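# Move the towel from the low shelf onto the rail

## Task

Pick up the towel lying on the low shelf and drape it across the rail so that a substantial portion hangs down on both sides. The rail must still be upright afterwards, and the robot must not topple or finish leaning, or the task counts as failed.

## Robot and tools

ROBOT. The LinearBot is a wheeled base that can drive in any direction. It carries a column about 1.75 m tall with a carriage that slides 1.0 m along it (lift_m). The carriage holds two identical six-joint arms, each ending in a two-finger gripper.

Sizes that matter for placing things:
- Each arm base sits about 0.57 m + lift_m above the floor, and parts of the carriage reach roughly 0.15 m below that.
- A hand can get 0.78 m from its shoulder, but only about 0.38 m lower than its arm base, so the shelf sets how low the lift must go.
- A hand is about 0.16 m long and 0.1 m wide (0.14 m with the fingers open).
- The parked arm pose is joints 1 to 6 = 0, 0.05, 0.05, 1.45, 0, 0. With both arms parked the robot is about 0.95 m wide and 0.7 m long.

Cameras: carriage_camera is fixed on the carriage, looking ahead and tilted about 20 degrees down. left_wrist_camera and right_wrist_camera look out beyond their fingertips. Images are 896x504.

FRAMES. All positions are in metres. The base frame has its origin on the floor below the base centre, with x forward, y to the left and z up.
- left_hand and right_hand give the point midway between each hand's pads, in the base frame, with quat_wxyz for orientation.
- The hand's z axis runs along the fingers, and the fingers open along its y axis. A hand pointing straight up with joints 1, 5 and 6 at 0 reads (1, 0, 0, 0).
- base_odometry is the base frame as it was at the scene's start. It is built from wheel turns only, so any slip shows up as travel. Heading is in rad, positive to the left, within -3.142..3.142, and it can drift a degree or two.

TOOL move. One call makes one action: "base", "joints" or both, plus optional "speeds" and "min_time_s". "cameras" picks which images come back: leave it out or use ["all"] for all, or [] for none. A call with no action just reports state and images.

"base" takes exactly one key, and each is a relative offset from where the base last reported itself:
- translate_m: -2 to 2 m, forward positive.
- strafe_m: -2 to 2 m, left positive.
- rotate_rad: -6.3 to 6.3 rad, counter-clockwise (left) positive.

"joints" is a single object covering the lift and both arms. Every value is an absolute target, and any joint left out keeps its old target.
- lift_m: 0 to 1 m.
- left_/right_joint1_rad: -2.617 to 3.054. Swings the arm about the vertical; 0 is forward, positive is left.
- joint2_rad: 0 to 3.141. Shoulder; the upper arm is back and level at 0, upright at 1.57, forward and level at 3.14.
- joint3_rad: 0 to 3.141. Elbow; 0 is folded, 3.14 is straight.
- joint4_rad: -1.57 to 1.57. Wrist pitch; positive lifts the fingertips.
- joint5_rad: -1.57 to 1.57. Wrist yaw; positive swings the tips to the RIGHT.
- joint6_rad: -2.094 to 2.094. Roll about the finger axis; positive is clockwise as seen from the forearm.
- gripper_m: 0 to 0.093 m, the gap between the pads.
- Tolerances for "done": lift 0.004, j1 0.02, j2 0.085, j3 0.05, j4 0.04, j5 0.02, j6 0.02, gripper 0.004.

"speeds" caps a motion for this action only: translate_m and strafe_m 0.02 to 0.5 m/s, rotate_rad 0.05 to 1.57 rad/s, lift_m 0.08 to 0.25 m/s. The highest value is the default. "min_time_s" (0.1 to 8 s) sets a minimum duration for every arm and gripper motion; it gives straighter, gentler arm paths. No action runs past 15 s, and a base drive times out at 14 s.

Unknown keys make a call invalid, and out-of-range values get it refused. After a refusal, or a stop that blocks a call, the remaining move, wait and finished_scene calls in that reply are skipped.

OTHER TOOLS.
- wait: seconds 0 to 10. Nothing new is commanded.
- zoom_image: camera plus region [x0, y0, x1, y1] in image pixels, at most 504x504. It only works for a camera included in the latest images.
- read_manual: section "licences" only.
- finished_scene: scene number. Call it only once the towel hangs on the rail on its own with the robot clear.

RESULTS.
- The "move" line reads done, or the worst status. Per-motion words are: done; off_target (stopped short, may still push); contact_stop or time_out (target dropped, holding in place); not_followed (arm targets withheld because the arms came too close to each other); limit_stop_at_motor_heat.
- on_its_own lists uncommanded behaviour; its "held at" values are targets, not readings.
- motor_effort is in percent, with the peak in brackets. A lift effort that keeps falling while lowering means a hand is resting on something.
- Joint torques for joints 1 to 3 wrap at ±28 N m.
- "pictures" names the images in order.
- Grippers read a little narrower than a hard object they clamp, and 0.000 to 0.001 when shut on nothing.

CONTACT. The base stops on contact, but only after impact. It can coast up to about 0.35 m at 0.5 m/s, or about 0.05 m at 0.1 m/s, so approach the shelf and rail slowly. If the base ends up pressed against something, drive about 0.2 m back the way you came. Arms have no contact stop: they keep pushing, then snap to target once free.

HAZARDS.
- Tipping: a high carriage, outstretched or loaded arms, pulling, or abrupt stops all make the robot less stable. Only the images reveal a lean.
- Never reverse under a table edge.
- Do not let the arms press or strike each other.
- Do not knock the rail over, and do not drop the towel.
- Heat: holding an arm stretched out warms its motors. At 100 °C that arm goes limp for 30-60 s. Park an arm when a MOTOR HOT line appears.
- Lag: the simulation keeps running while you compose a reply, and the robot holds its last command meanwhile. Hand readings are less accurate at long reach.
- Gripping the towel: it is soft, so close well below the gap reading at first touch for a firm grip. To release, command a gap well above the current reading.

Each tool is called as name(argument=value, ...), one argument or row to a line, values as JSON.

## Session

move(
)

Scene clock: 0.00 s.
Joint torques (N m): no reading
base_odometry: x=+0.000 y=+0.000 heading=+0.000
base_status: not commanded
joint_positions: lift_m=+0.300 left_joint1_rad=-0.008 left_joint2_rad=+0.038 left_joint3_rad=+0.056 left_joint4_rad=+1.461 left_joint5_rad=+0.046 left_joint6_rad=+0.033 left_gripper_m=+0.094 right_joint1_rad=+0.002 right_joint2_rad=+0.049 right_joint3_rad=+0.045 right_joint4_rad=+1.456 right_joint5_rad=-0.001 right_joint6_rad=+0.034 right_gripper_m=+0.094
joint_status: not commanded
motor_effort: lift_m=+23 drive_wheels=-2
left_hand: x=+0.2871 y=+0.3316 z=+1.3237 quat_wxyz=(+0.999, +0.024, +0.045, +0.011) (m; base frame)
right_hand: x=+0.2954 y=-0.3395 z=+1.3207 quat_wxyz=(+0.998, +0.001, +0.060, +0.018) (m; base frame)
pictures: carriage_camera, left_wrist_camera, right_wrist_camera

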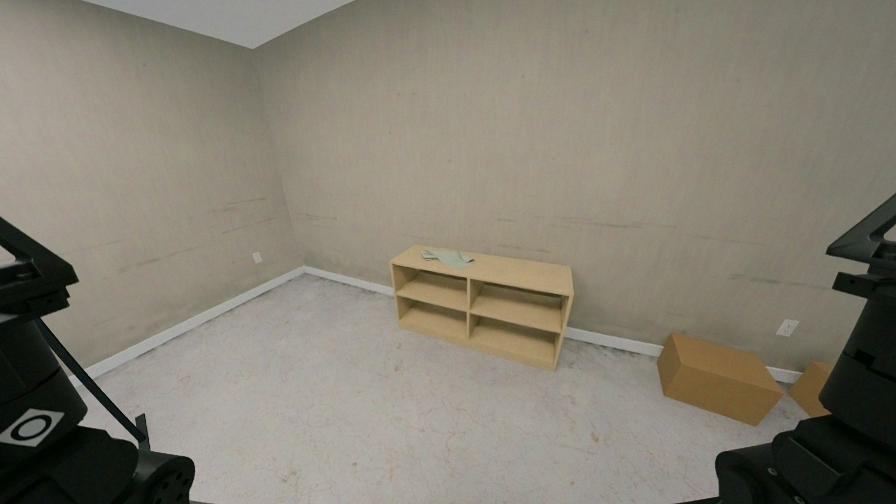

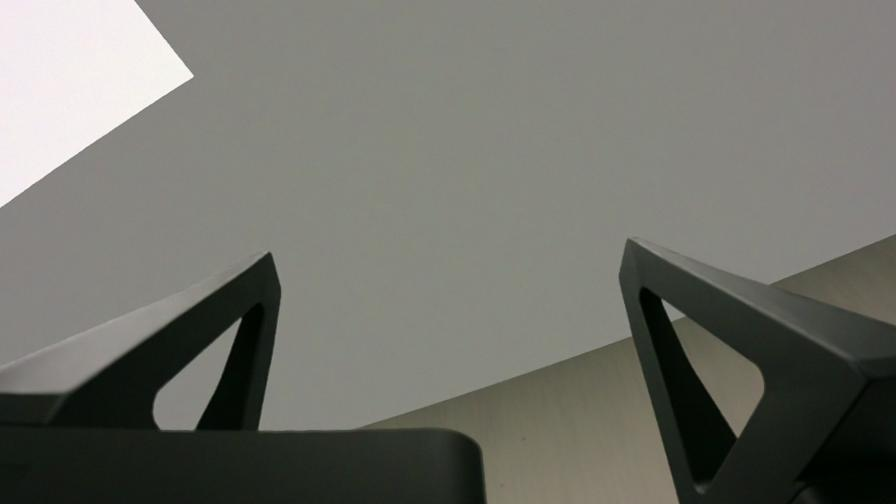

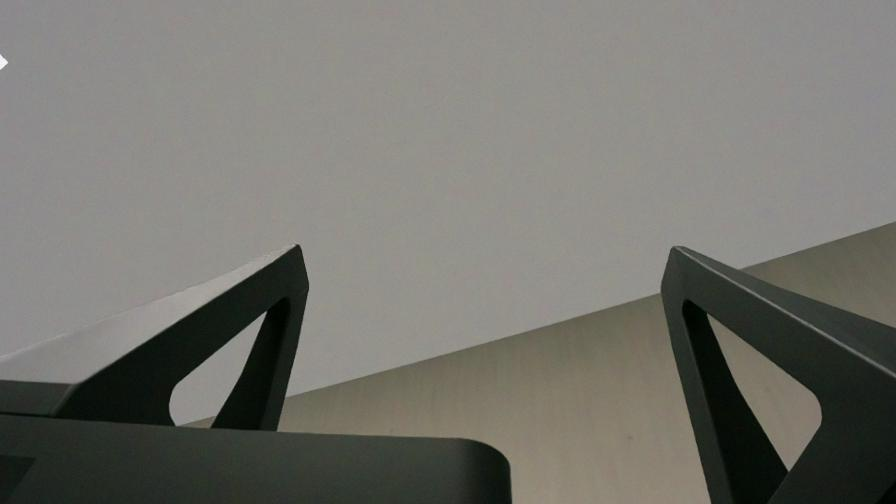

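zoom_image(
  camera="carriage_camera",
  region=[370, 220, 594, 380],
)

move(
  base={"rotate_rad": -1.3},
  cameras=["carriage_camera"],
)

Scaled by 2.250 from the camera's 896x504 image, which has a finer 1280x720 frame.

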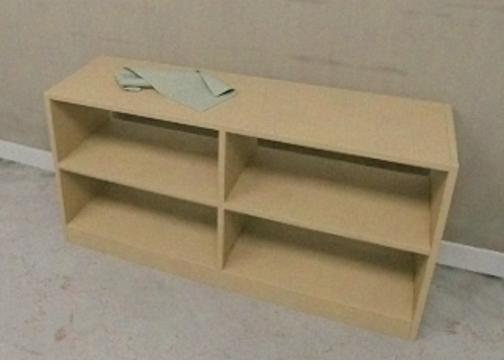

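Scene clock: 5.43 s.
Joint torques (N m): left_arm=[-0.28 4.08 5.79 -0.24 0 -0.08] | right_arm=[-0.24 3.99 6.19 -0.2 0.06 0.07]
move: done
base_odometry: x=+0.000 y=+0.000 heading=-1.300
base_status: done
joint_positions: lift_m=+0.300 left_joint1_rad=-0.008 left_joint2_rad=+0.038 left_joint3_rad=+0.056 left_joint4_rad=+1.461 left_joint5_rad=+0.046 left_joint6_rad=+0.033 left_gripper_m=+0.094 right_joint1_rad=+0.002 right_joint2_rad=+0.049 right_joint3_rad=+0.045 right_joint4_rad=+1.456 right_joint5_rad=-0.001 right_joint6_rad=+0.034 right_gripper_m=+0.094
joint_status: not commanded
motor_effort: lift_m=+23(23) drive_wheels=+7(15)
left_hand: x=+0.2871 y=+0.3316 z=+1.3237 quat_wxyz=(+0.999, +0.024, +0.045, +0.011) (m; base frame)
right_hand: x=+0.2954 y=-0.3395 z=+1.3207 quat_wxyz=(+0.998, +0.001, +0.060, +0.018) (m; base frame)
pictures: carriage_camera

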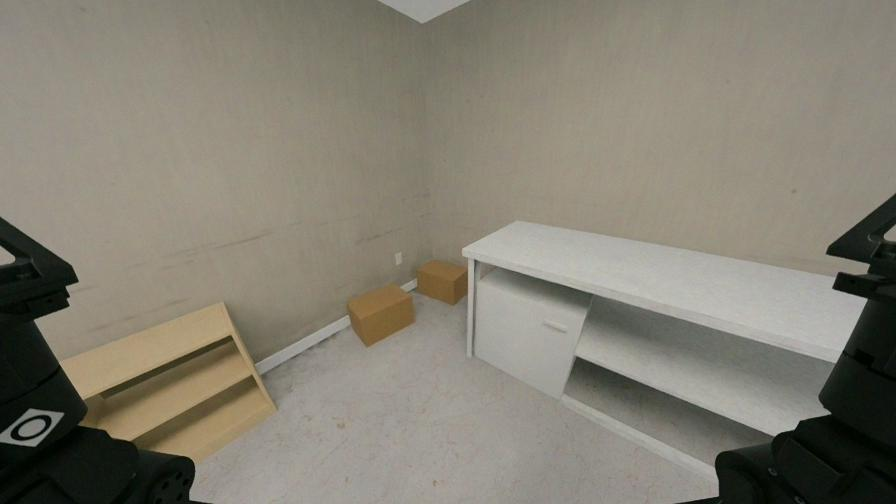

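move(
  base={"rotate_rad": -1.5},
  cameras=["carriage_camera"],
)

move(
  base={"rotate_rad": -1.5},
  cameras=["carriage_camera"],
)

Scene clock: 11.53 s.
Joint torques (N m): left_arm=[-0.25 4.07 5.78 -0.23 0.01 -0.09] | right_arm=[-0.24 3.99 6.15 -0.17 0.07 0.06]
move: done
base_odometry: x=+0.000 y=+0.000 heading=-2.799
base_status: done
joint_positions: lift_m=+0.300 left_joint1_rad=-0.008 left_joint2_rad=+0.038 left_joint3_rad=+0.056 left_joint4_rad=+1.461 left_joint5_rad=+0.046 left_joint6_rad=+0.033 left_gripper_m=+0.094 right_joint1_rad=+0.002 right_joint2_rad=+0.049 right_joint3_rad=+0.045 right_joint4_rad=+1.456 right_joint5_rad=+0.000 right_joint6_rad=+0.034 right_gripper_m=+0.094
joint_status: not commanded
motor_effort: lift_m=+23(23) drive_wheels=+7(15)
left_hand: x=+0.2872 y=+0.3316 z=+1.3236 quat_wxyz=(+0.999, +0.024, +0.046, +0.011) (m; base frame)
right_hand: x=+0.2954 y=-0.3396 z=+1.3207 quat_wxyz=(+0.998, +0.001, +0.060, +0.018) (m; base frame)
pictures: carriage_camera

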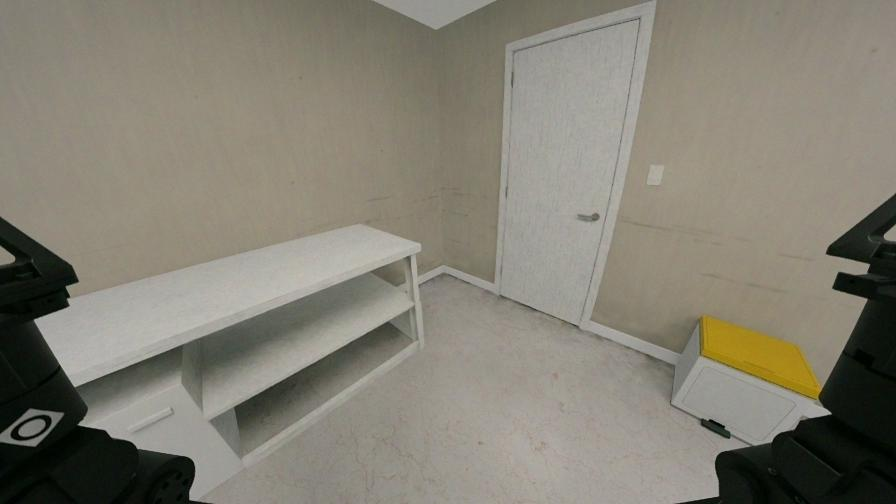

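Scene clock: 14.57 s.
Joint torques (N m): left_arm=[-0.29 4.01 5.85 -0.23 0 -0.08] | right_arm=[-0.23 3.99 6.17 -0.17 0.06 0.07]
move: done
base_odometry: x=+0.000 y=+0.000 heading=+1.985
base_status: done
joint_positions: lift_m=+0.300 left_joint1_rad=-0.008 left_joint2_rad=+0.038 left_joint3_rad=+0.056 left_joint4_rad=+1.461 left_joint5_rad=+0.046 left_joint6_rad=+0.033 left_gripper_m=+0.094 right_joint1_rad=+0.002 right_joint2_rad=+0.049 right_joint3_rad=+0.045 right_joint4_rad=+1.456 right_joint5_rad=+0.000 right_joint6_rad=+0.034 right_gripper_m=+0.094
joint_status: not commanded
motor_effort: lift_m=+23(23) drive_wheels=+7(15)
left_hand: x=+0.2872 y=+0.3316 z=+1.3236 quat_wxyz=(+0.999, +0.024, +0.046, +0.011) (m; base frame)
right_hand: x=+0.2954 y=-0.3396 z=+1.3207 quat_wxyz=(+0.998, +0.001, +0.060, +0.018) (m; base frame)
pictures: carriage_camera

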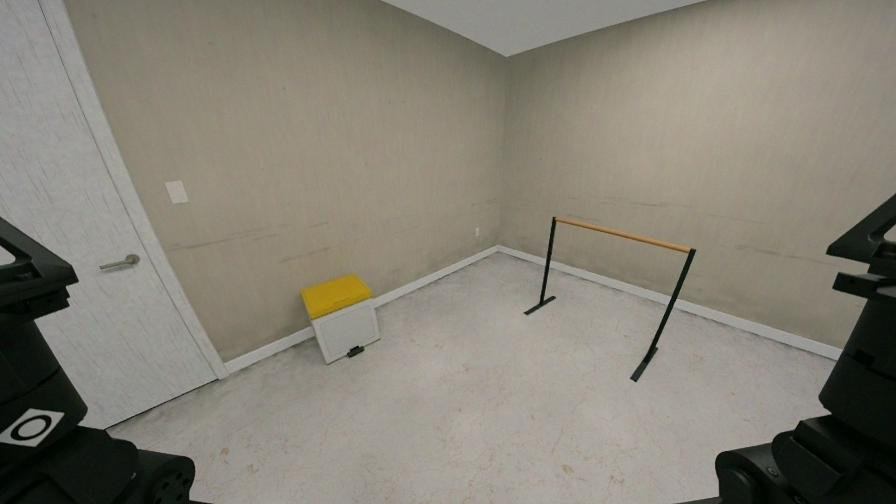

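move(
  base={"rotate_rad": -2.404},
  cameras=[],
)

move(
  base={"translate_m": 0.8},
  cameras=[],
)

move(
  base={"strafe_m": 0.365},
  cameras=["carriage_camera"],
)

Scene clock: 49.83 s.
Joint torques (N m): left_arm=[-0.34 4.03 5.79 -0.23 -0.01 -0.08] | right_arm=[-0.23 3.96 6.13 -0.17 0.04 0.06]
move: done
base_odometry: x=+0.000 y=+0.000 heading=-0.419
base_status: done
joint_positions: lift_m=+0.300 left_joint1_rad=-0.008 left_joint2_rad=+0.038 left_joint3_rad=+0.056 left_joint4_rad=+1.460 left_joint5_rad=+0.046 left_joint6_rad=+0.033 left_gripper_m=+0.094 right_joint1_rad=+0.002 right_joint2_rad=+0.049 right_joint3_rad=+0.045 right_joint4_rad=+1.455 right_joint5_rad=+0.001 right_joint6_rad=+0.034 right_gripper_m=+0.094
joint_status: not commanded
motor_effort: lift_m=+23(23) drive_wheels=+7(16)
left_hand: x=+0.2874 y=+0.3316 z=+1.3236 quat_wxyz=(+0.999, +0.024, +0.046, +0.011) (m; base frame)
right_hand: x=+0.2955 y=-0.3397 z=+1.3206 quat_wxyz=(+0.998, +0.001, +0.060, +0.018) (m; base frame)
pictures: none
No camera images: "cameras" was empty.

Scene clock: 53.77 s.
Joint torques (N m): left_arm=[-0.32 4.03 5.87 -0.26 0 -0.09] | right_arm=[-0.17 3.79 6.04 -0.17 0.07 0.07]
move: done
base_odometry: x=+0.730 y=-0.327 heading=-0.420
base_status: done
joint_positions: lift_m=+0.300 left_joint1_rad=-0.008 left_joint2_rad=+0.038 left_joint3_rad=+0.056 left_joint4_rad=+1.461 left_joint5_rad=+0.046 left_joint6_rad=+0.033 left_gripper_m=+0.094 right_joint1_rad=+0.002 right_joint2_rad=+0.049 right_joint3_rad=+0.045 right_joint4_rad=+1.454 right_joint5_rad=+0.001 right_joint6_rad=+0.034 right_gripper_m=+0.094
joint_status: not commanded
motor_effort: lift_m=+23(23) drive_wheels=-6(20)
left_hand: x=+0.2873 y=+0.3316 z=+1.3236 quat_wxyz=(+0.999, +0.024, +0.046, +0.011) (m; base frame)
right_hand: x=+0.2957 y=-0.3397 z=+1.3206 quat_wxyz=(+0.998, +0.001, +0.060, +0.018) (m; base frame)
pictures: none
No camera images: "cameras" was empty.

Scene clock: 56.47 s.
Joint torques (N m): left_arm=[-0.34 3.97 5.75 -0.21 0 -0.08] | right_arm=[-0.09 3.99 6.17 -0.17 0.15 0.09]
move: done
base_odometry: x=+0.880 y=+0.006 heading=-0.420
base_status: done
joint_positions: lift_m=+0.300 left_joint1_rad=-0.009 left_joint2_rad=+0.038 left_joint3_rad=+0.056 left_joint4_rad=+1.460 left_joint5_rad=+0.046 left_joint6_rad=+0.033 left_gripper_m=+0.094 right_joint1_rad=+0.002 right_joint2_rad=+0.049 right_joint3_rad=+0.045 right_joint4_rad=+1.455 right_joint5_rad=+0.000 right_joint6_rad=+0.034 right_gripper_m=+0.094
joint_status: not commanded
motor_effort: lift_m=+23(23) drive_wheels=-2(12)
left_hand: x=+0.2875 y=+0.3316 z=+1.3236 quat_wxyz=(+0.999, +0.024, +0.046, +0.011) (m; base frame)
right_hand: x=+0.2956 y=-0.3397 z=+1.3206 quat_wxyz=(+0.998, +0.001, +0.060, +0.018) (m; base frame)
pictures: carriage_camera

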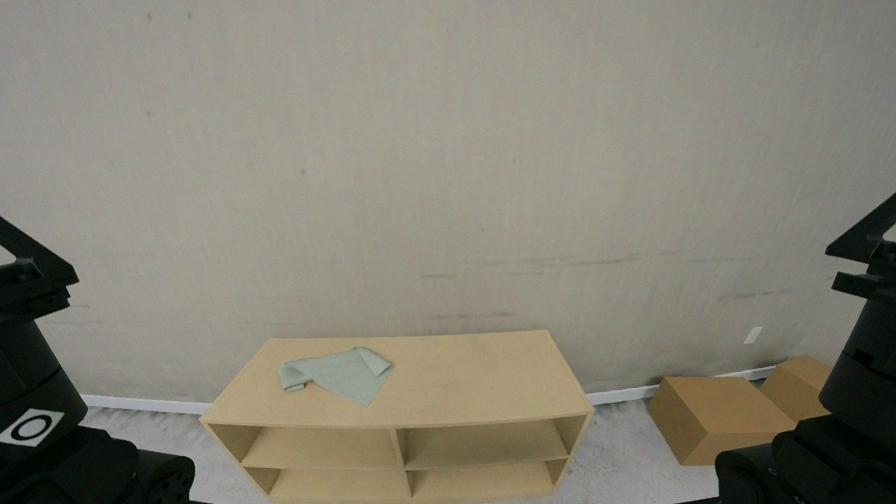

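zoom_image(
  camera="carriage_camera",
  region=[250, 320, 450, 420],
)

Scaled by 2.520 from the camera's 896x504 image, which has a finer 1280x720 frame.

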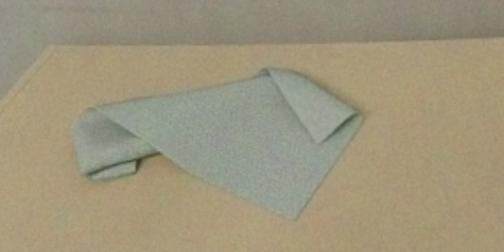

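move(
  joints={"left_joint1_rad": -0.137, "left_joint2_rad": 2.69, "left_joint3_rad": 1.687, "left_joint4_rad": -0.568, "left_joint5_rad": 0, "left_joint6_rad": 0, "left_gripper_m": 0.07},
  min_time_s=3,
  cameras=["left_wrist_camera", "carriage_camera"],
)

Scene clock: 77.33 s.
Joint torques (N m): left_arm=[-0.84 -11.28 6.17 0.38 -0.05 -0.16] | right_arm=[-0.18 3.99 6.17 -0.17 0.05 0.07]
move: done
base_odometry: x=+0.880 y=+0.006 heading=-0.420
base_status: not commanded
joint_positions: lift_m=+0.300 left_joint1_rad=-0.131 left_joint2_rad=+2.655 left_joint3_rad=+1.678 left_joint4_rad=-0.546 left_joint5_rad=+0.010 left_joint6_rad=+0.007 left_gripper_m=+0.070 right_joint1_rad=+0.002 right_joint2_rad=+0.049 right_joint3_rad=+0.045 right_joint4_rad=+1.455 right_joint5_rad=+0.000 right_joint6_rad=+0.034 right_gripper_m=+0.094
joint_status: all done
motor_effort: lift_m=+23(23) drive_wheels=-2(2)
left_hand: x=+0.7124 y=+0.2790 z=+0.7131 quat_wxyz=(+0.024, +0.069, +0.997, -0.006) (m; base frame)
right_hand: x=+0.2956 y=-0.3397 z=+1.3206 quat_wxyz=(+0.998, +0.001, +0.060, +0.018) (m; base frame)
pictures: carriage_camera, left_wrist_camera
camera_calibration:
left_wrist_camera: T_world_to_cam=[[-0.161552, -0.986435, 0.0290912, 0.370594], [-0.821041, 0.150704, 0.550618, 0.154242], [-0.547533, 0.0650686, -0.83425, 1.09035], [0, 0, 0, 1]] pos_world=[0.783515, 0.271374, 0.813919]

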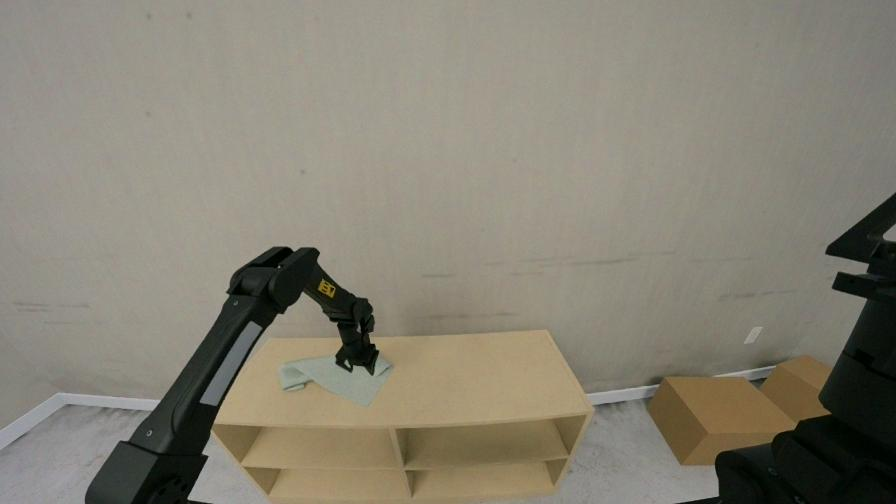

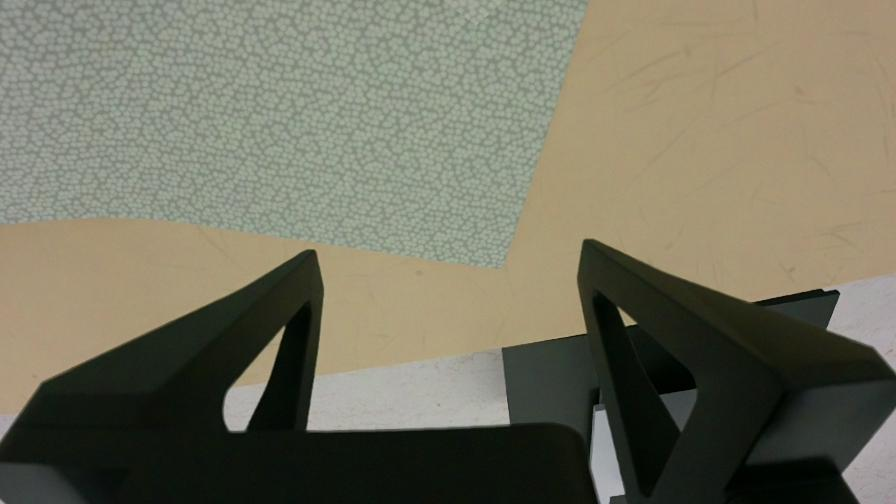

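move(
  joints={"lift_m": 0.205},
  speeds={"lift_m": 0.1},
  cameras=["left_wrist_camera"],
)

move(
  joints={"lift_m": 0.198},
  speeds={"lift_m": 0.08},
  cameras=["left_wrist_camera"],
)

Scene clock: 86.27 s.
Joint torques (N m): left_arm=[-0.87 -9.51 4.18 0.99 -0.03 -0.12] | right_arm=[-0.24 3.89 6.17 -0.14 0.05 0.06]
move: done
base_odometry: x=+0.879 y=+0.006 heading=-0.420
base_status: not commanded
joint_positions: lift_m=+0.206 left_joint1_rad=-0.131 left_joint2_rad=+2.634 left_joint3_rad=+1.704 left_joint4_rad=-0.605 left_joint5_rad=+0.005 left_joint6_rad=+0.005 left_gripper_m=+0.070 right_joint1_rad=+0.002 right_joint2_rad=+0.049 right_joint3_rad=+0.045 right_joint4_rad=+1.455 right_joint5_rad=+0.000 right_joint6_rad=+0.034 right_gripper_m=+0.094
joint_status: all done
motor_effort: lift_m=+17(18) drive_wheels=-2(2)
left_hand: x=+0.7145 y=+0.2796 z=+0.6322 quat_wxyz=(+0.017, +0.068, +0.998, -0.004) (m; base frame)
right_hand: x=+0.2956 y=-0.3397 z=+1.2263 quat_wxyz=(+0.998, +0.001, +0.060, +0.018) (m; base frame)
pictures: left_wrist_camera
camera_calibration:
left_wrist_camera: T_world_to_cam=[[-0.158786, -0.986997, 0.0249961, 0.374567], [-0.814784, 0.145295, 0.561264, 0.190754], [-0.557597, 0.0687544, -0.82726, 1.02565], [0, 0, 0, 1]] pos_world=[0.786796, 0.271463, 0.73205]

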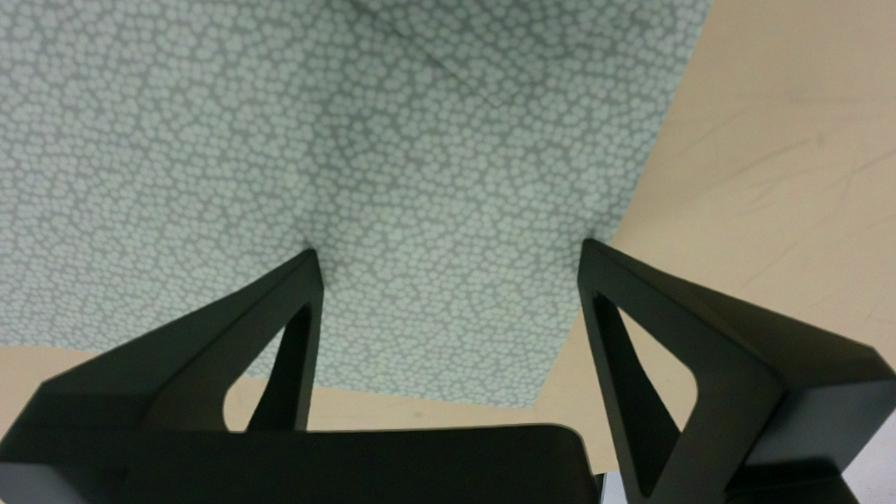

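Scene clock: 86.73 s.
Joint torques (N m): left_arm=[-0.85 -8.32 3.9 1.21 -0.02 -0.13] | right_arm=[-0.27 3.97 6.19 -0.17 0.06 0.07]
move: done
base_odometry: x=+0.879 y=+0.006 heading=-0.420
base_status: not commanded
joint_positions: lift_m=+0.199 left_joint1_rad=-0.131 left_joint2_rad=+2.622 left_joint3_rad=+1.708 left_joint4_rad=-0.627 left_joint5_rad=+0.005 left_joint6_rad=+0.005 left_gripper_m=+0.070 right_joint1_rad=+0.002 right_joint2_rad=+0.049 right_joint3_rad=+0.045 right_joint4_rad=+1.455 right_joint5_rad=+0.000 right_joint6_rad=+0.034 right_gripper_m=+0.094
joint_status: all done
motor_effort: lift_m=+17(18) drive_wheels=-2(2)
left_hand: x=+0.7144 y=+0.2796 z=+0.6314 quat_wxyz=(+0.015, +0.068, +0.998, -0.003) (m; base frame)
right_hand: x=+0.2956 y=-0.3397 z=+1.2194 quat_wxyz=(+0.998, +0.001, +0.060, +0.018) (m; base frame)
pictures: left_wrist_camera
camera_calibration:
left_wrist_camera: T_world_to_cam=[[-0.158285, -0.987083, 0.024758, 0.374467], [-0.812311, 0.144432, 0.565058, 0.187211], [-0.561335, 0.0693292, -0.82468, 1.02591], [0, 0, 0, 1]] pos_world=[0.787227, 0.271465, 0.730994]

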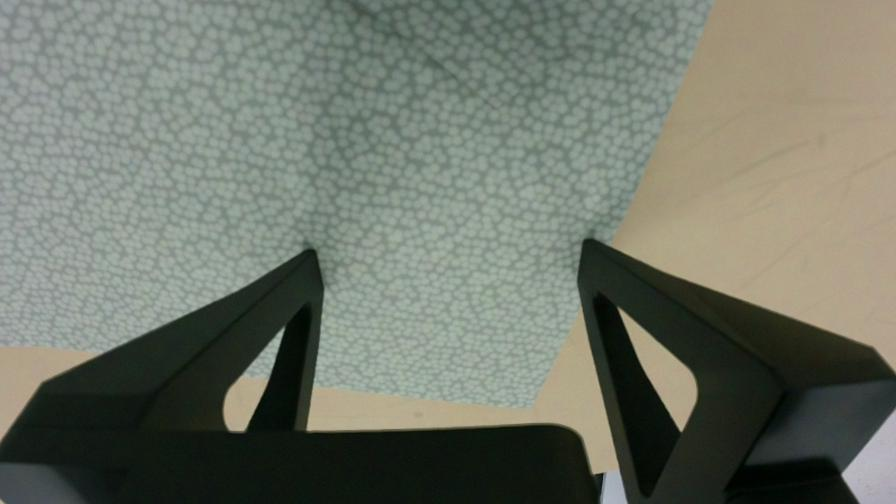

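move(
  joints={"left_gripper_m": 0},
  min_time_s=2,
  cameras=["left_wrist_camera"],
)

move(
  joints={"lift_m": 0.3},
  speeds={"lift_m": 0.12},
  cameras=["left_wrist_camera", "carriage_camera"],
)

Scene clock: 91.07 s.
Joint torques (N m): left_arm=[-0.88 -8.38 3.84 1.03 0.04 -0.12] | right_arm=[-0.17 3.97 6.17 -0.17 0.07 0.05]
move: done
base_odometry: x=+0.879 y=+0.006 heading=-0.420
base_status: not commanded
joint_positions: lift_m=+0.199 left_joint1_rad=-0.131 left_joint2_rad=+2.622 left_joint3_rad=+1.711 left_joint4_rad=-0.604 left_joint5_rad=-0.001 left_joint6_rad=+0.005 left_gripper_m=+0.003 right_joint1_rad=+0.002 right_joint2_rad=+0.049 right_joint3_rad=+0.045 right_joint4_rad=+1.455 right_joint5_rad=+0.000 right_joint6_rad=+0.034 right_gripper_m=+0.094
joint_status: all done
motor_effort: lift_m=+17(17) drive_wheels=-1(2)
left_hand: x=+0.7211 y=+0.2798 z=+0.6322 quat_wxyz=(+0.028, +0.068, +0.997, -0.001) (m; base frame)
right_hand: x=+0.2956 y=-0.3397 z=+1.2194 quat_wxyz=(+0.998, +0.001, +0.060, +0.018) (m; base frame)
pictures: left_wrist_camera
camera_calibration:
left_wrist_camera: T_world_to_cam=[[-0.158575, -0.987184, 0.0179496, 0.380223], [-0.826637, 0.142683, 0.544346, 0.216073], [-0.53993, 0.0714816, -0.838669, 1.02302], [0, 0, 0, 1]] pos_world=[0.791267, 0.271393, 0.73353]

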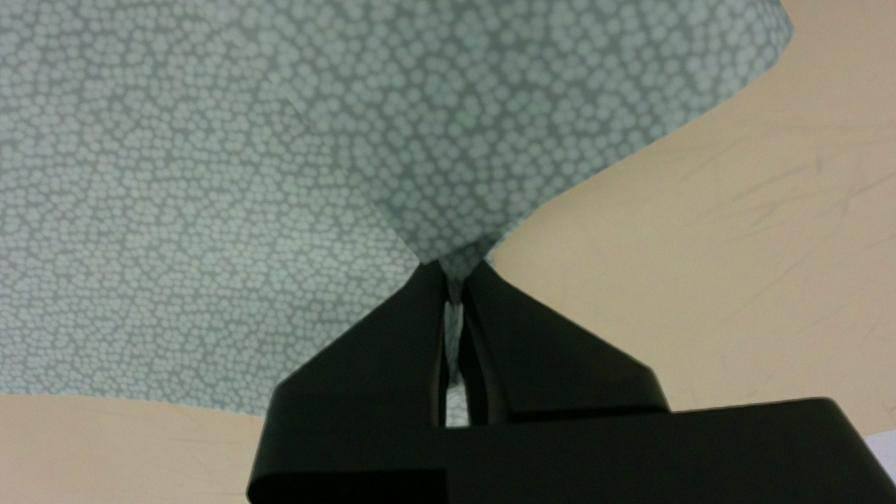

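Scene clock: 92.33 s.
Joint torques (N m): left_arm=[-0.88 -11.54 4.41 0.67 0.06 -0.13] | right_arm=[-0.18 3.92 6.16 -0.14 0.06 0.07]
move: done
base_odometry: x=+0.879 y=+0.006 heading=-0.420
base_status: not commanded
joint_positions: lift_m=+0.300 left_joint1_rad=-0.131 left_joint2_rad=+2.656 left_joint3_rad=+1.699 left_joint4_rad=-0.579 left_joint5_rad=-0.002 left_joint6_rad=+0.005 left_gripper_m=+0.003 right_joint1_rad=+0.002 right_joint2_rad=+0.049 right_joint3_rad=+0.045 right_joint4_rad=+1.455 right_joint5_rad=+0.000 right_joint6_rad=+0.034 right_gripper_m=+0.094
joint_status: all done
motor_effort: lift_m=+25(28) drive_wheels=-1(2)
left_hand: x=+0.7129 y=+0.2810 z=+0.7162 quat_wxyz=(+0.017, +0.068, +0.998, +0.000) (m; base frame)
right_hand: x=+0.2956 y=-0.3397 z=+1.3204 quat_wxyz=(+0.998, +0.001, +0.060, +0.018) (m; base frame)
pictures: carriage_camera, left_wrist_camera
camera_calibration:
carriage_camera: T_world_to_cam=[[-0.00559344, -0.999683, -0.0245389, 0.0338076], [-0.377647, 0.0248338, -0.925616, 1.28838], [0.925933, 0.00408966, -0.377667, 0.307108], [0, 0, 0, 1]] pos_world=[0.202381, 0.000545588, 1.30936]
left_wrist_camera: T_world_to_cam=[[-0.158164, -0.987253, 0.017792, 0.37845], [-0.814979, 0.140696, 0.562151, 0.142917], [-0.557489, 0.074412, -0.826843, 1.09219], [0, 0, 0, 1]] pos_world=[0.785212, 0.272246, 0.815991]

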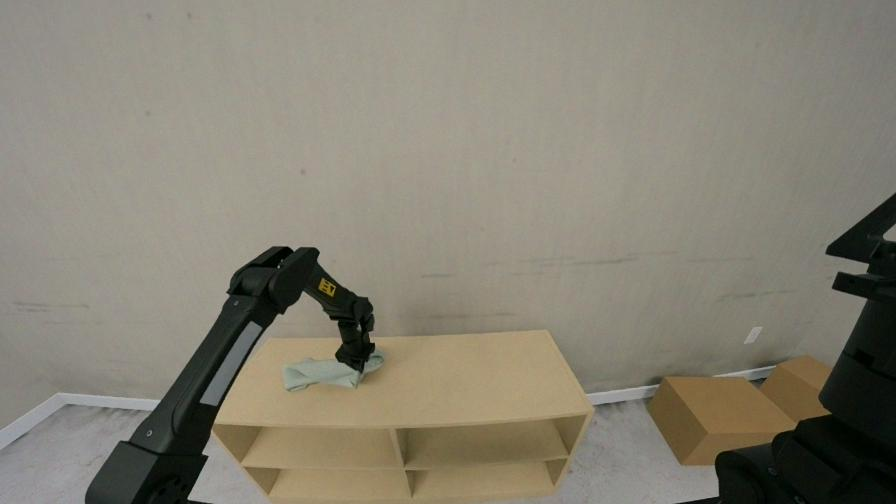

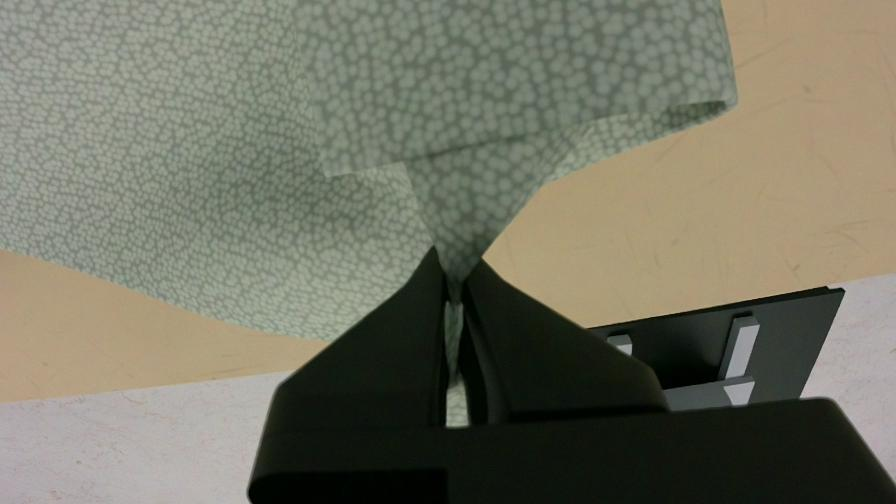

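move(
  joints={"lift_m": 0.75},
  cameras=["carriage_camera"],
)

move(
  base={"translate_m": -0.5},
  speeds={"translate_m": 0.25},
  cameras=["carriage_camera"],
)

Scene clock: 100.53 s.
Joint torques (N m): left_arm=[-0.9 -12.25 4.67 0.61 0.05 -0.13] | right_arm=[-0.2 3.93 6.17 -0.15 0.06 0.07]
move: done
base_odometry: x=+0.879 y=+0.006 heading=-0.420
base_status: not commanded
joint_positions: lift_m=+0.750 left_joint1_rad=-0.131 left_joint2_rad=+2.665 left_joint3_rad=+1.696 left_joint4_rad=-0.574 left_joint5_rad=-0.002 left_joint6_rad=+0.005 left_gripper_m=+0.003 right_joint1_rad=+0.002 right_joint2_rad=+0.049 right_joint3_rad=+0.045 right_joint4_rad=+1.455 right_joint5_rad=+0.000 right_joint6_rad=+0.034 right_gripper_m=+0.094
joint_status: all done
motor_effort: lift_m=+24(30) drive_wheels=-2(2)
left_hand: x=+0.7104 y=+0.2814 z=+1.1617 quat_wxyz=(+0.014, +0.068, +0.998, +0.000) (m; base frame)
right_hand: x=+0.2956 y=-0.3397 z=+1.7704 quat_wxyz=(+0.998, +0.001, +0.060, +0.018) (m; base frame)
pictures: carriage_camera
camera_calibration:
carriage_camera: T_world_to_cam=[[-0.00559344, -0.999683, -0.0245389, 0.0448502], [-0.377647, 0.0248338, -0.925616, 1.70491], [0.925933, 0.00408966, -0.377667, 0.477059], [0, 0, 0, 1]] pos_world=[0.202381, 0.000545588, 1.75936]

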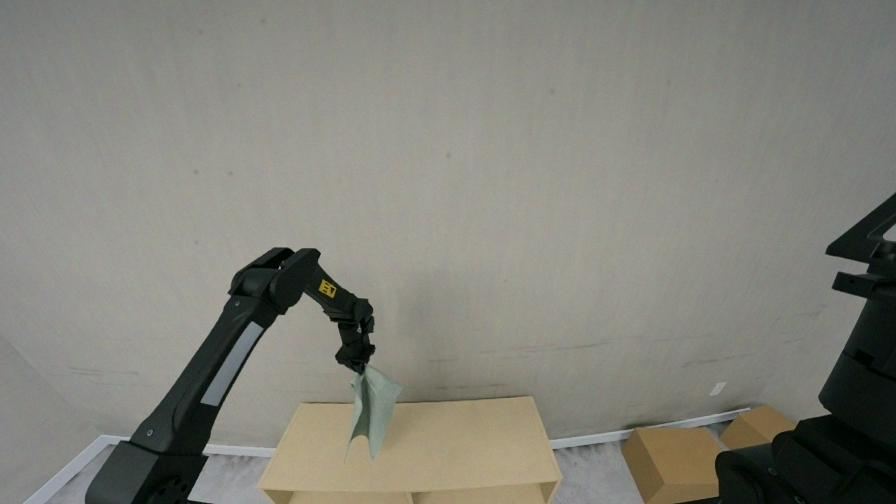

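Scene clock: 103.83 s.
Joint torques (N m): left_arm=[-0.95 -12.27 4.64 0.58 0.05 -0.14] | right_arm=[-0.17 4.05 6.2 -0.12 0.05 0.07]
move: done
base_odometry: x=+0.423 y=+0.210 heading=-0.420
base_status: done
joint_positions: lift_m=+0.750 left_joint1_rad=-0.131 left_joint2_rad=+2.665 left_joint3_rad=+1.696 left_joint4_rad=-0.574 left_joint5_rad=-0.002 left_joint6_rad=+0.005 left_gripper_m=+0.003 right_joint1_rad=+0.002 right_joint2_rad=+0.049 right_joint3_rad=+0.045 right_joint4_rad=+1.454 right_joint5_rad=+0.000 right_joint6_rad=+0.034 right_gripper_m=+0.094
joint_status: not commanded
motor_effort: lift_m=+25(25) drive_wheels=-2(12)
left_hand: x=+0.7104 y=+0.2814 z=+1.1617 quat_wxyz=(+0.014, +0.068, +0.998, +0.000) (m; base frame)
right_hand: x=+0.2958 y=-0.3397 z=+1.7704 quat_wxyz=(+0.998, +0.001, +0.061, +0.018) (m; base frame)
pictures: carriage_camera
camera_calibration:
carriage_camera: T_world_to_cam=[[-0.00559344, -0.999683, -0.0245389, 0.0448502], [-0.377647, 0.0248338, -0.925616, 1.70491], [0.925933, 0.00408966, -0.377667, 0.477059], [0, 0, 0, 1]] pos_world=[0.202381, 0.000545588, 1.75936]

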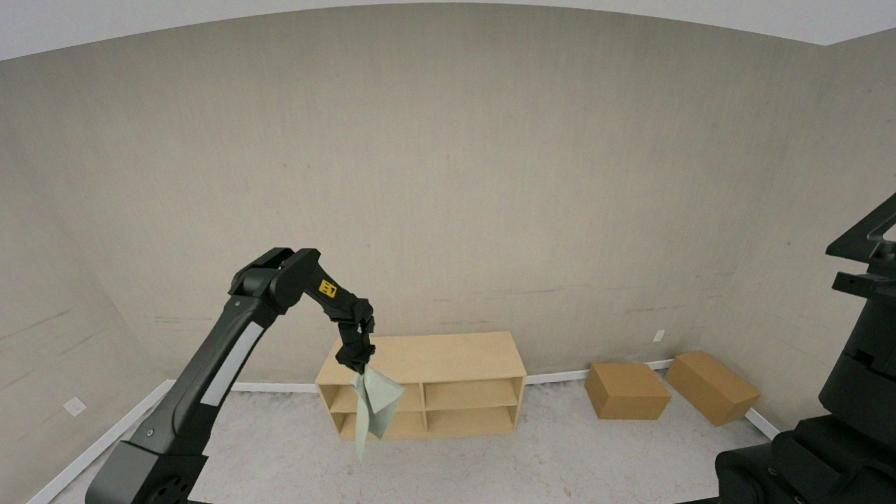

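move(
  base={"rotate_rad": 1.441},
  speeds={"rotate_rad": 0.8},
  cameras=["carriage_camera"],
)

move(
  base={"strafe_m": 0.67},
  speeds={"strafe_m": 0.3},
  cameras=["carriage_camera"],
)

Scene clock: 120.70 s.
Joint torques (N m): left_arm=[-0.79 -12.33 4.66 0.59 0.04 -0.14] | right_arm=[-0.18 3.9 6.22 -0.17 0.05 0.06]
move: done
base_odometry: x=+0.423 y=+0.210 heading=+1.020
base_status: done
joint_positions: lift_m=+0.750 left_joint1_rad=-0.132 left_joint2_rad=+2.665 left_joint3_rad=+1.696 left_joint4_rad=-0.572 left_joint5_rad=-0.002 left_joint6_rad=+0.005 left_gripper_m=+0.003 right_joint1_rad=+0.002 right_joint2_rad=+0.049 right_joint3_rad=+0.045 right_joint4_rad=+1.454 right_joint5_rad=+0.000 right_joint6_rad=+0.034 right_gripper_m=+0.094
joint_status: not commanded
motor_effort: lift_m=+25(25) drive_wheels=+8(14)
left_hand: x=+0.7108 y=+0.2808 z=+1.1617 quat_wxyz=(+0.015, +0.068, +0.998, +0.000) (m; base frame)
right_hand: x=+0.2958 y=-0.3397 z=+1.7704 quat_wxyz=(+0.998, +0.001, +0.061, +0.018) (m; base frame)
pictures: carriage_camera
camera_calibration:
carriage_camera: T_world_to_cam=[[-0.00559344, -0.999683, -0.0245389, 0.0448502], [-0.377647, 0.0248338, -0.925616, 1.70491], [0.925933, 0.00408966, -0.377667, 0.477059], [0, 0, 0, 1]] pos_world=[0.202381, 0.000545588, 1.75936]

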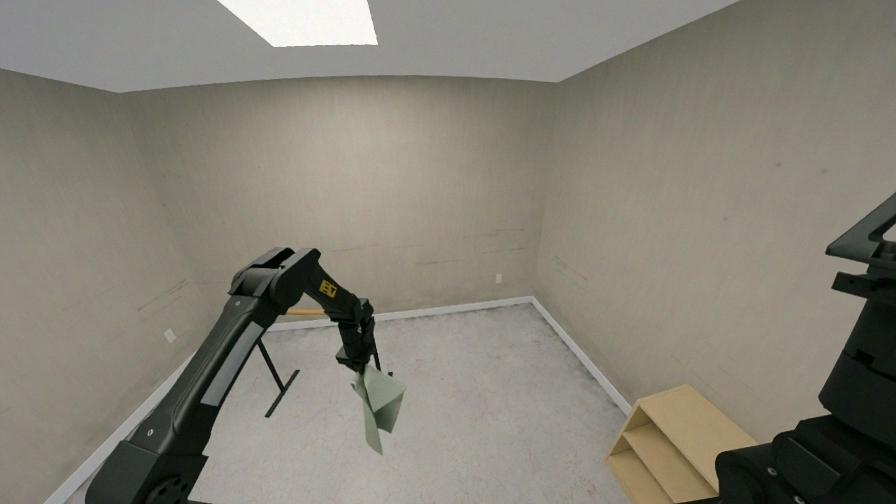

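Scene clock: 124.80 s.
Joint torques (N m): left_arm=[-0.46 -12.21 4.67 0.59 0.06 -0.12] | right_arm=[-0.14 3.97 6.17 -0.17 0.06 0.07]
move: done
base_odometry: x=-0.148 y=+0.560 heading=+1.021
base_status: done
joint_positions: lift_m=+0.750 left_joint1_rad=-0.135 left_joint2_rad=+2.665 left_joint3_rad=+1.696 left_joint4_rad=-0.572 left_joint5_rad=-0.002 left_joint6_rad=+0.005 left_gripper_m=+0.003 right_joint1_rad=+0.002 right_joint2_rad=+0.049 right_joint3_rad=+0.045 right_joint4_rad=+1.454 right_joint5_rad=+0.000 right_joint6_rad=+0.034 right_gripper_m=+0.094
joint_status: not commanded
motor_effort: lift_m=+25(25) drive_wheels=-6(18)
left_hand: x=+0.7106 y=+0.2793 z=+1.1617 quat_wxyz=(+0.015, +0.070, +0.997, +0.000) (m; base frame)
right_hand: x=+0.2958 y=-0.3396 z=+1.7704 quat_wxyz=(+0.998, +0.001, +0.061, +0.018) (m; base frame)
pictures: carriage_camera
camera_calibration:
carriage_camera: T_world_to_cam=[[-0.00559344, -0.999683, -0.0245389, 0.0448502], [-0.377647, 0.0248338, -0.925616, 1.70491], [0.925933, 0.00408966, -0.377667, 0.477059], [0, 0, 0, 1]] pos_world=[0.202381, 0.000545588, 1.75936]

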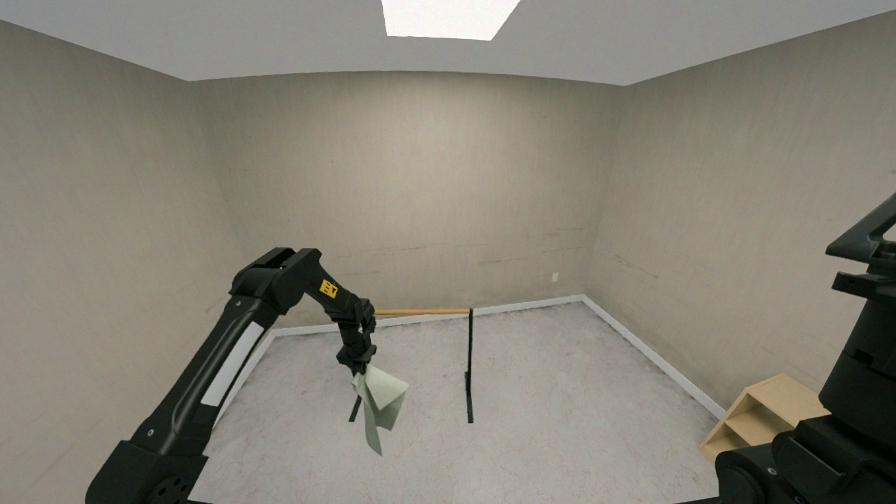

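move(
  base={"strafe_m": 0.25},
  joints={"left_joint1_rad": -0.37, "lift_m": 0.7},
  speeds={"strafe_m": 0.25},
  cameras=[],
)

move(
  base={"translate_m": 0.65},
  speeds={"translate_m": 0.25},
)

Scene clock: 136.93 s.
Joint torques (N m): left_arm=[-0.39 -12.74 4.68 0.54 0.01 -0.14] | right_arm=[-0.25 3.99 6.17 -0.16 0.11 0.08]
move: done
base_odometry: x=-0.362 y=+0.690 heading=+1.022
base_status: done
joint_positions: lift_m=+0.700 left_joint1_rad=-0.368 left_joint2_rad=+2.670 left_joint3_rad=+1.695 left_joint4_rad=-0.568 left_joint5_rad=+0.003 left_joint6_rad=+0.005 left_gripper_m=+0.003 right_joint1_rad=+0.001 right_joint2_rad=+0.049 right_joint3_rad=+0.045 right_joint4_rad=+1.454 right_joint5_rad=+0.000 right_joint6_rad=+0.034 right_gripper_m=+0.094
joint_status: all done
motor_effort: lift_m=+20(20) drive_wheels=-6(16)
left_hand: x=+0.6833 y=+0.1775 z=+1.1099 quat_wxyz=(+0.013, +0.185, +0.983, -0.004) (m; base frame)
right_hand: x=+0.2958 y=-0.3396 z=+1.7210 quat_wxyz=(+0.998, +0.001, +0.061, +0.018) (m; base frame)
pictures: none
No camera images: "cameras" was empty.

Scene clock: 140.93 s.
Joint torques (N m): left_arm=[-0.44 -12.7 4.82 0.55 0.02 -0.13] | right_arm=[-0.2 3.99 6.01 -0.15 0.06 0.07]
move: done
base_odometry: x=-0.024 y=+1.246 heading=+1.023
base_status: done
joint_positions: lift_m=+0.700 left_joint1_rad=-0.369 left_joint2_rad=+2.670 left_joint3_rad=+1.695 left_joint4_rad=-0.569 left_joint5_rad=+0.003 left_joint6_rad=+0.005 left_gripper_m=+0.003 right_joint1_rad=+0.001 right_joint2_rad=+0.049 right_joint3_rad=+0.045 right_joint4_rad=+1.455 right_joint5_rad=+0.000 right_joint6_rad=+0.034 right_gripper_m=+0.094
joint_status: not commanded
motor_effort: lift_m=+20(20) drive_wheels=-5(14)
left_hand: x=+0.6830 y=+0.1774 z=+1.1099 quat_wxyz=(+0.013, +0.186, +0.983, -0.004) (m; base frame)
right_hand: x=+0.2956 y=-0.3396 z=+1.7210 quat_wxyz=(+0.998, +0.001, +0.060, +0.018) (m; base frame)
pictures: carriage_camera, left_wrist_camera, right_wrist_camera
camera_calibration:
carriage_camera: T_world_to_cam=[[-0.00559344, -0.999683, -0.0245389, 0.0436381], [-0.377647, 0.0248338, -0.925616, 1.65919], [0.925933, 0.00408966, -0.377667, 0.458406], [0, 0, 0, 1]] pos_world=[0.202381, 0.000545588, 1.70997]
left_wrist_camera: T_world_to_cam=[[-0.386442, -0.922037, 0.0225897, 0.403468], [-0.753619, 0.329785, 0.568595, -0.170818], [-0.531716, 0.202705, -0.822307, 1.36345], [0, 0, 0, 1]] pos_world=[0.752155, 0.151967, 1.20919]
right_wrist_camera: T_world_to_cam=[[0.0639524, -0.996602, 0.0519053, -0.434827], [0.74392, 0.0129394, -0.668143, 0.948851], [0.665201, 0.0813428, 0.74222, -1.31785], [0, 0, 0, 1]] pos_world=[0.198577, -0.33843, 1.63468]

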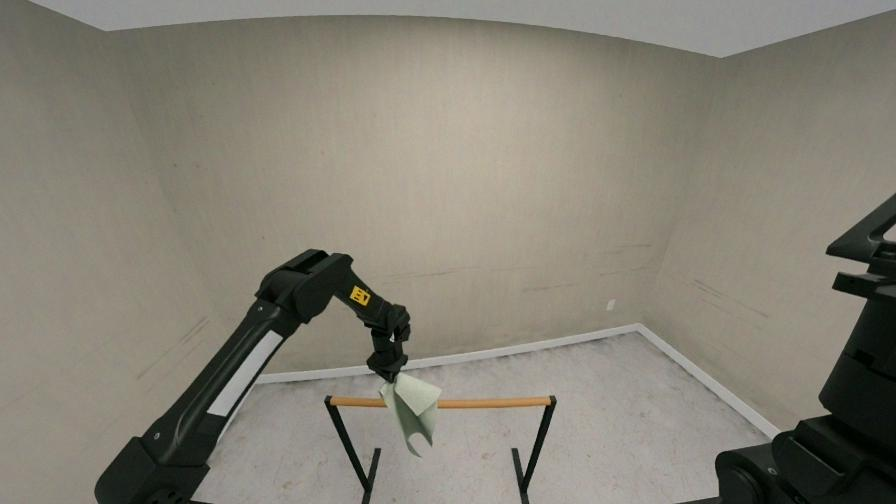

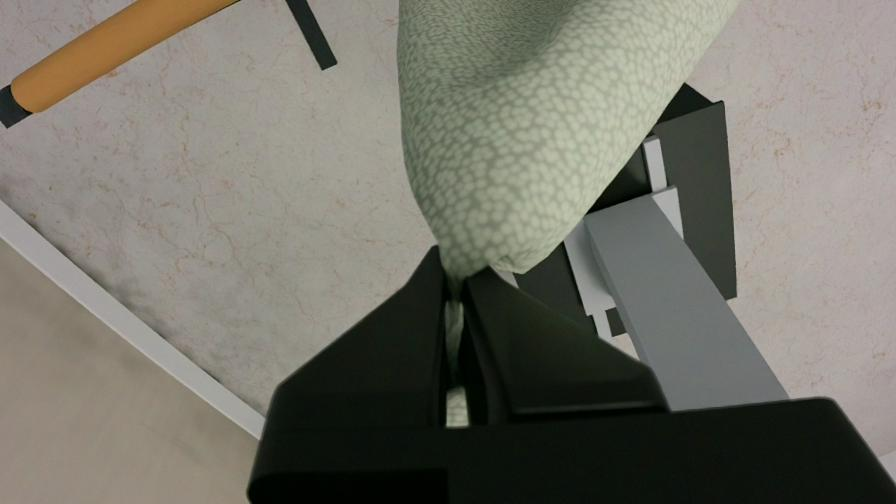

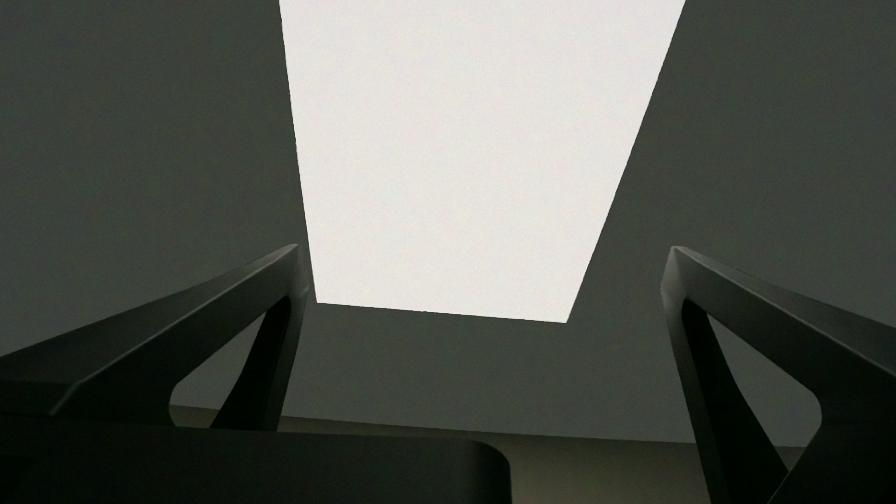

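move(
  base={"translate_m": 0.245},
  speeds={"translate_m": 0.12},
  cameras=["carriage_camera", "left_wrist_camera"],
)

Scene clock: 146.90 s.
Joint torques (N m): left_arm=[-0.38 -12.64 4.67 0.56 0 -0.14] | right_arm=[-0.23 4.03 6.22 -0.23 0.07 0.08]
move: done
base_odometry: x=+0.104 y=+1.455 heading=+1.024
base_status: done
joint_positions: lift_m=+0.700 left_joint1_rad=-0.370 left_joint2_rad=+2.670 left_joint3_rad=+1.695 left_joint4_rad=-0.570 left_joint5_rad=+0.003 left_joint6_rad=+0.005 left_gripper_m=+0.003 right_joint1_rad=+0.001 right_joint2_rad=+0.049 right_joint3_rad=+0.045 right_joint4_rad=+1.456 right_joint5_rad=+0.000 right_joint6_rad=+0.034 right_gripper_m=+0.094
joint_status: not commanded
motor_effort: lift_m=+20(20) drive_wheels=-5(14)
left_hand: x=+0.6828 y=+0.1771 z=+1.1099 quat_wxyz=(+0.013, +0.186, +0.982, -0.004) (m; base frame)
right_hand: x=+0.2954 y=-0.3396 z=+1.7211 quat_wxyz=(+0.998, +0.001, +0.060, +0.018) (m; base frame)
pictures: carriage_camera, left_wrist_camera
camera_calibration:
carriage_camera: T_world_to_cam=[[-0.00559344, -0.999683, -0.0245389, 0.0436381], [-0.377647, 0.0248338, -0.925616, 1.65919], [0.925933, 0.00408966, -0.377667, 0.458406], [0, 0, 0, 1]] pos_world=[0.202381, 0.000545588, 1.70997]
left_wrist_camera: T_world_to_cam=[[-0.387137, -0.921745, 0.0226004, 0.403534], [-0.753165, 0.330282, 0.568909, -0.171628], [-0.531853, 0.203224, -0.82209, 1.36316], [0, 0, 0, 1]] pos_world=[0.751959, 0.151615, 1.20916]

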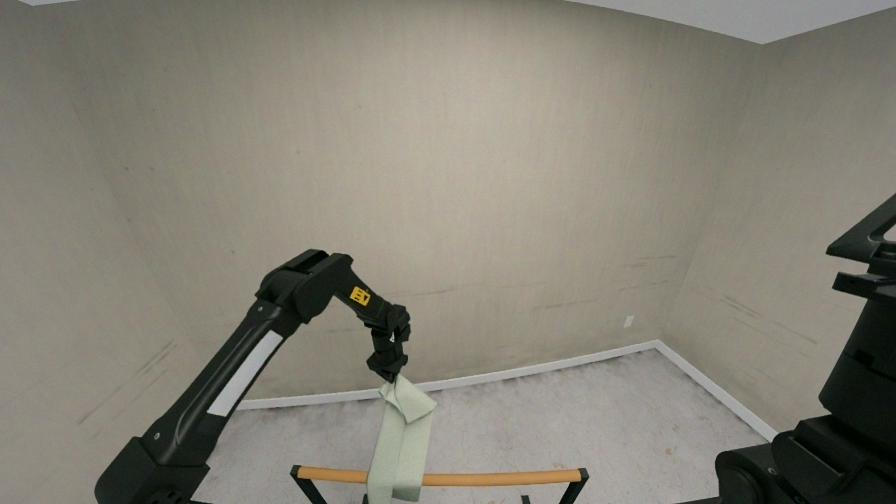

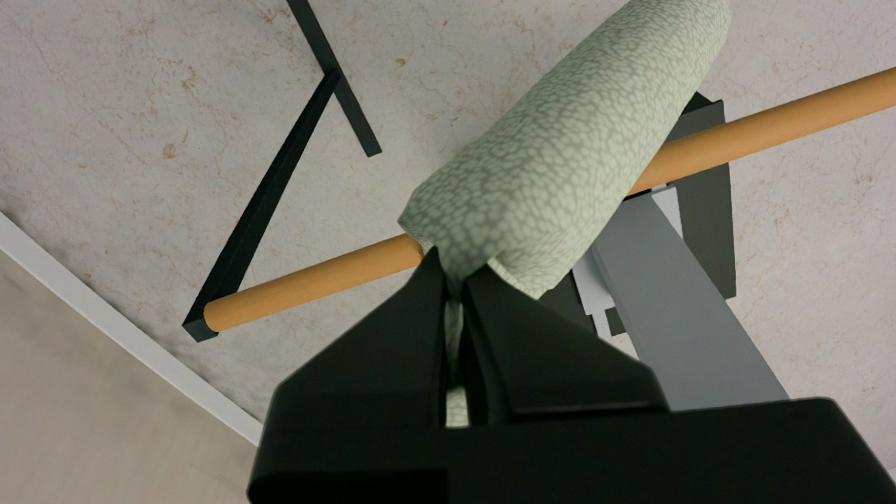

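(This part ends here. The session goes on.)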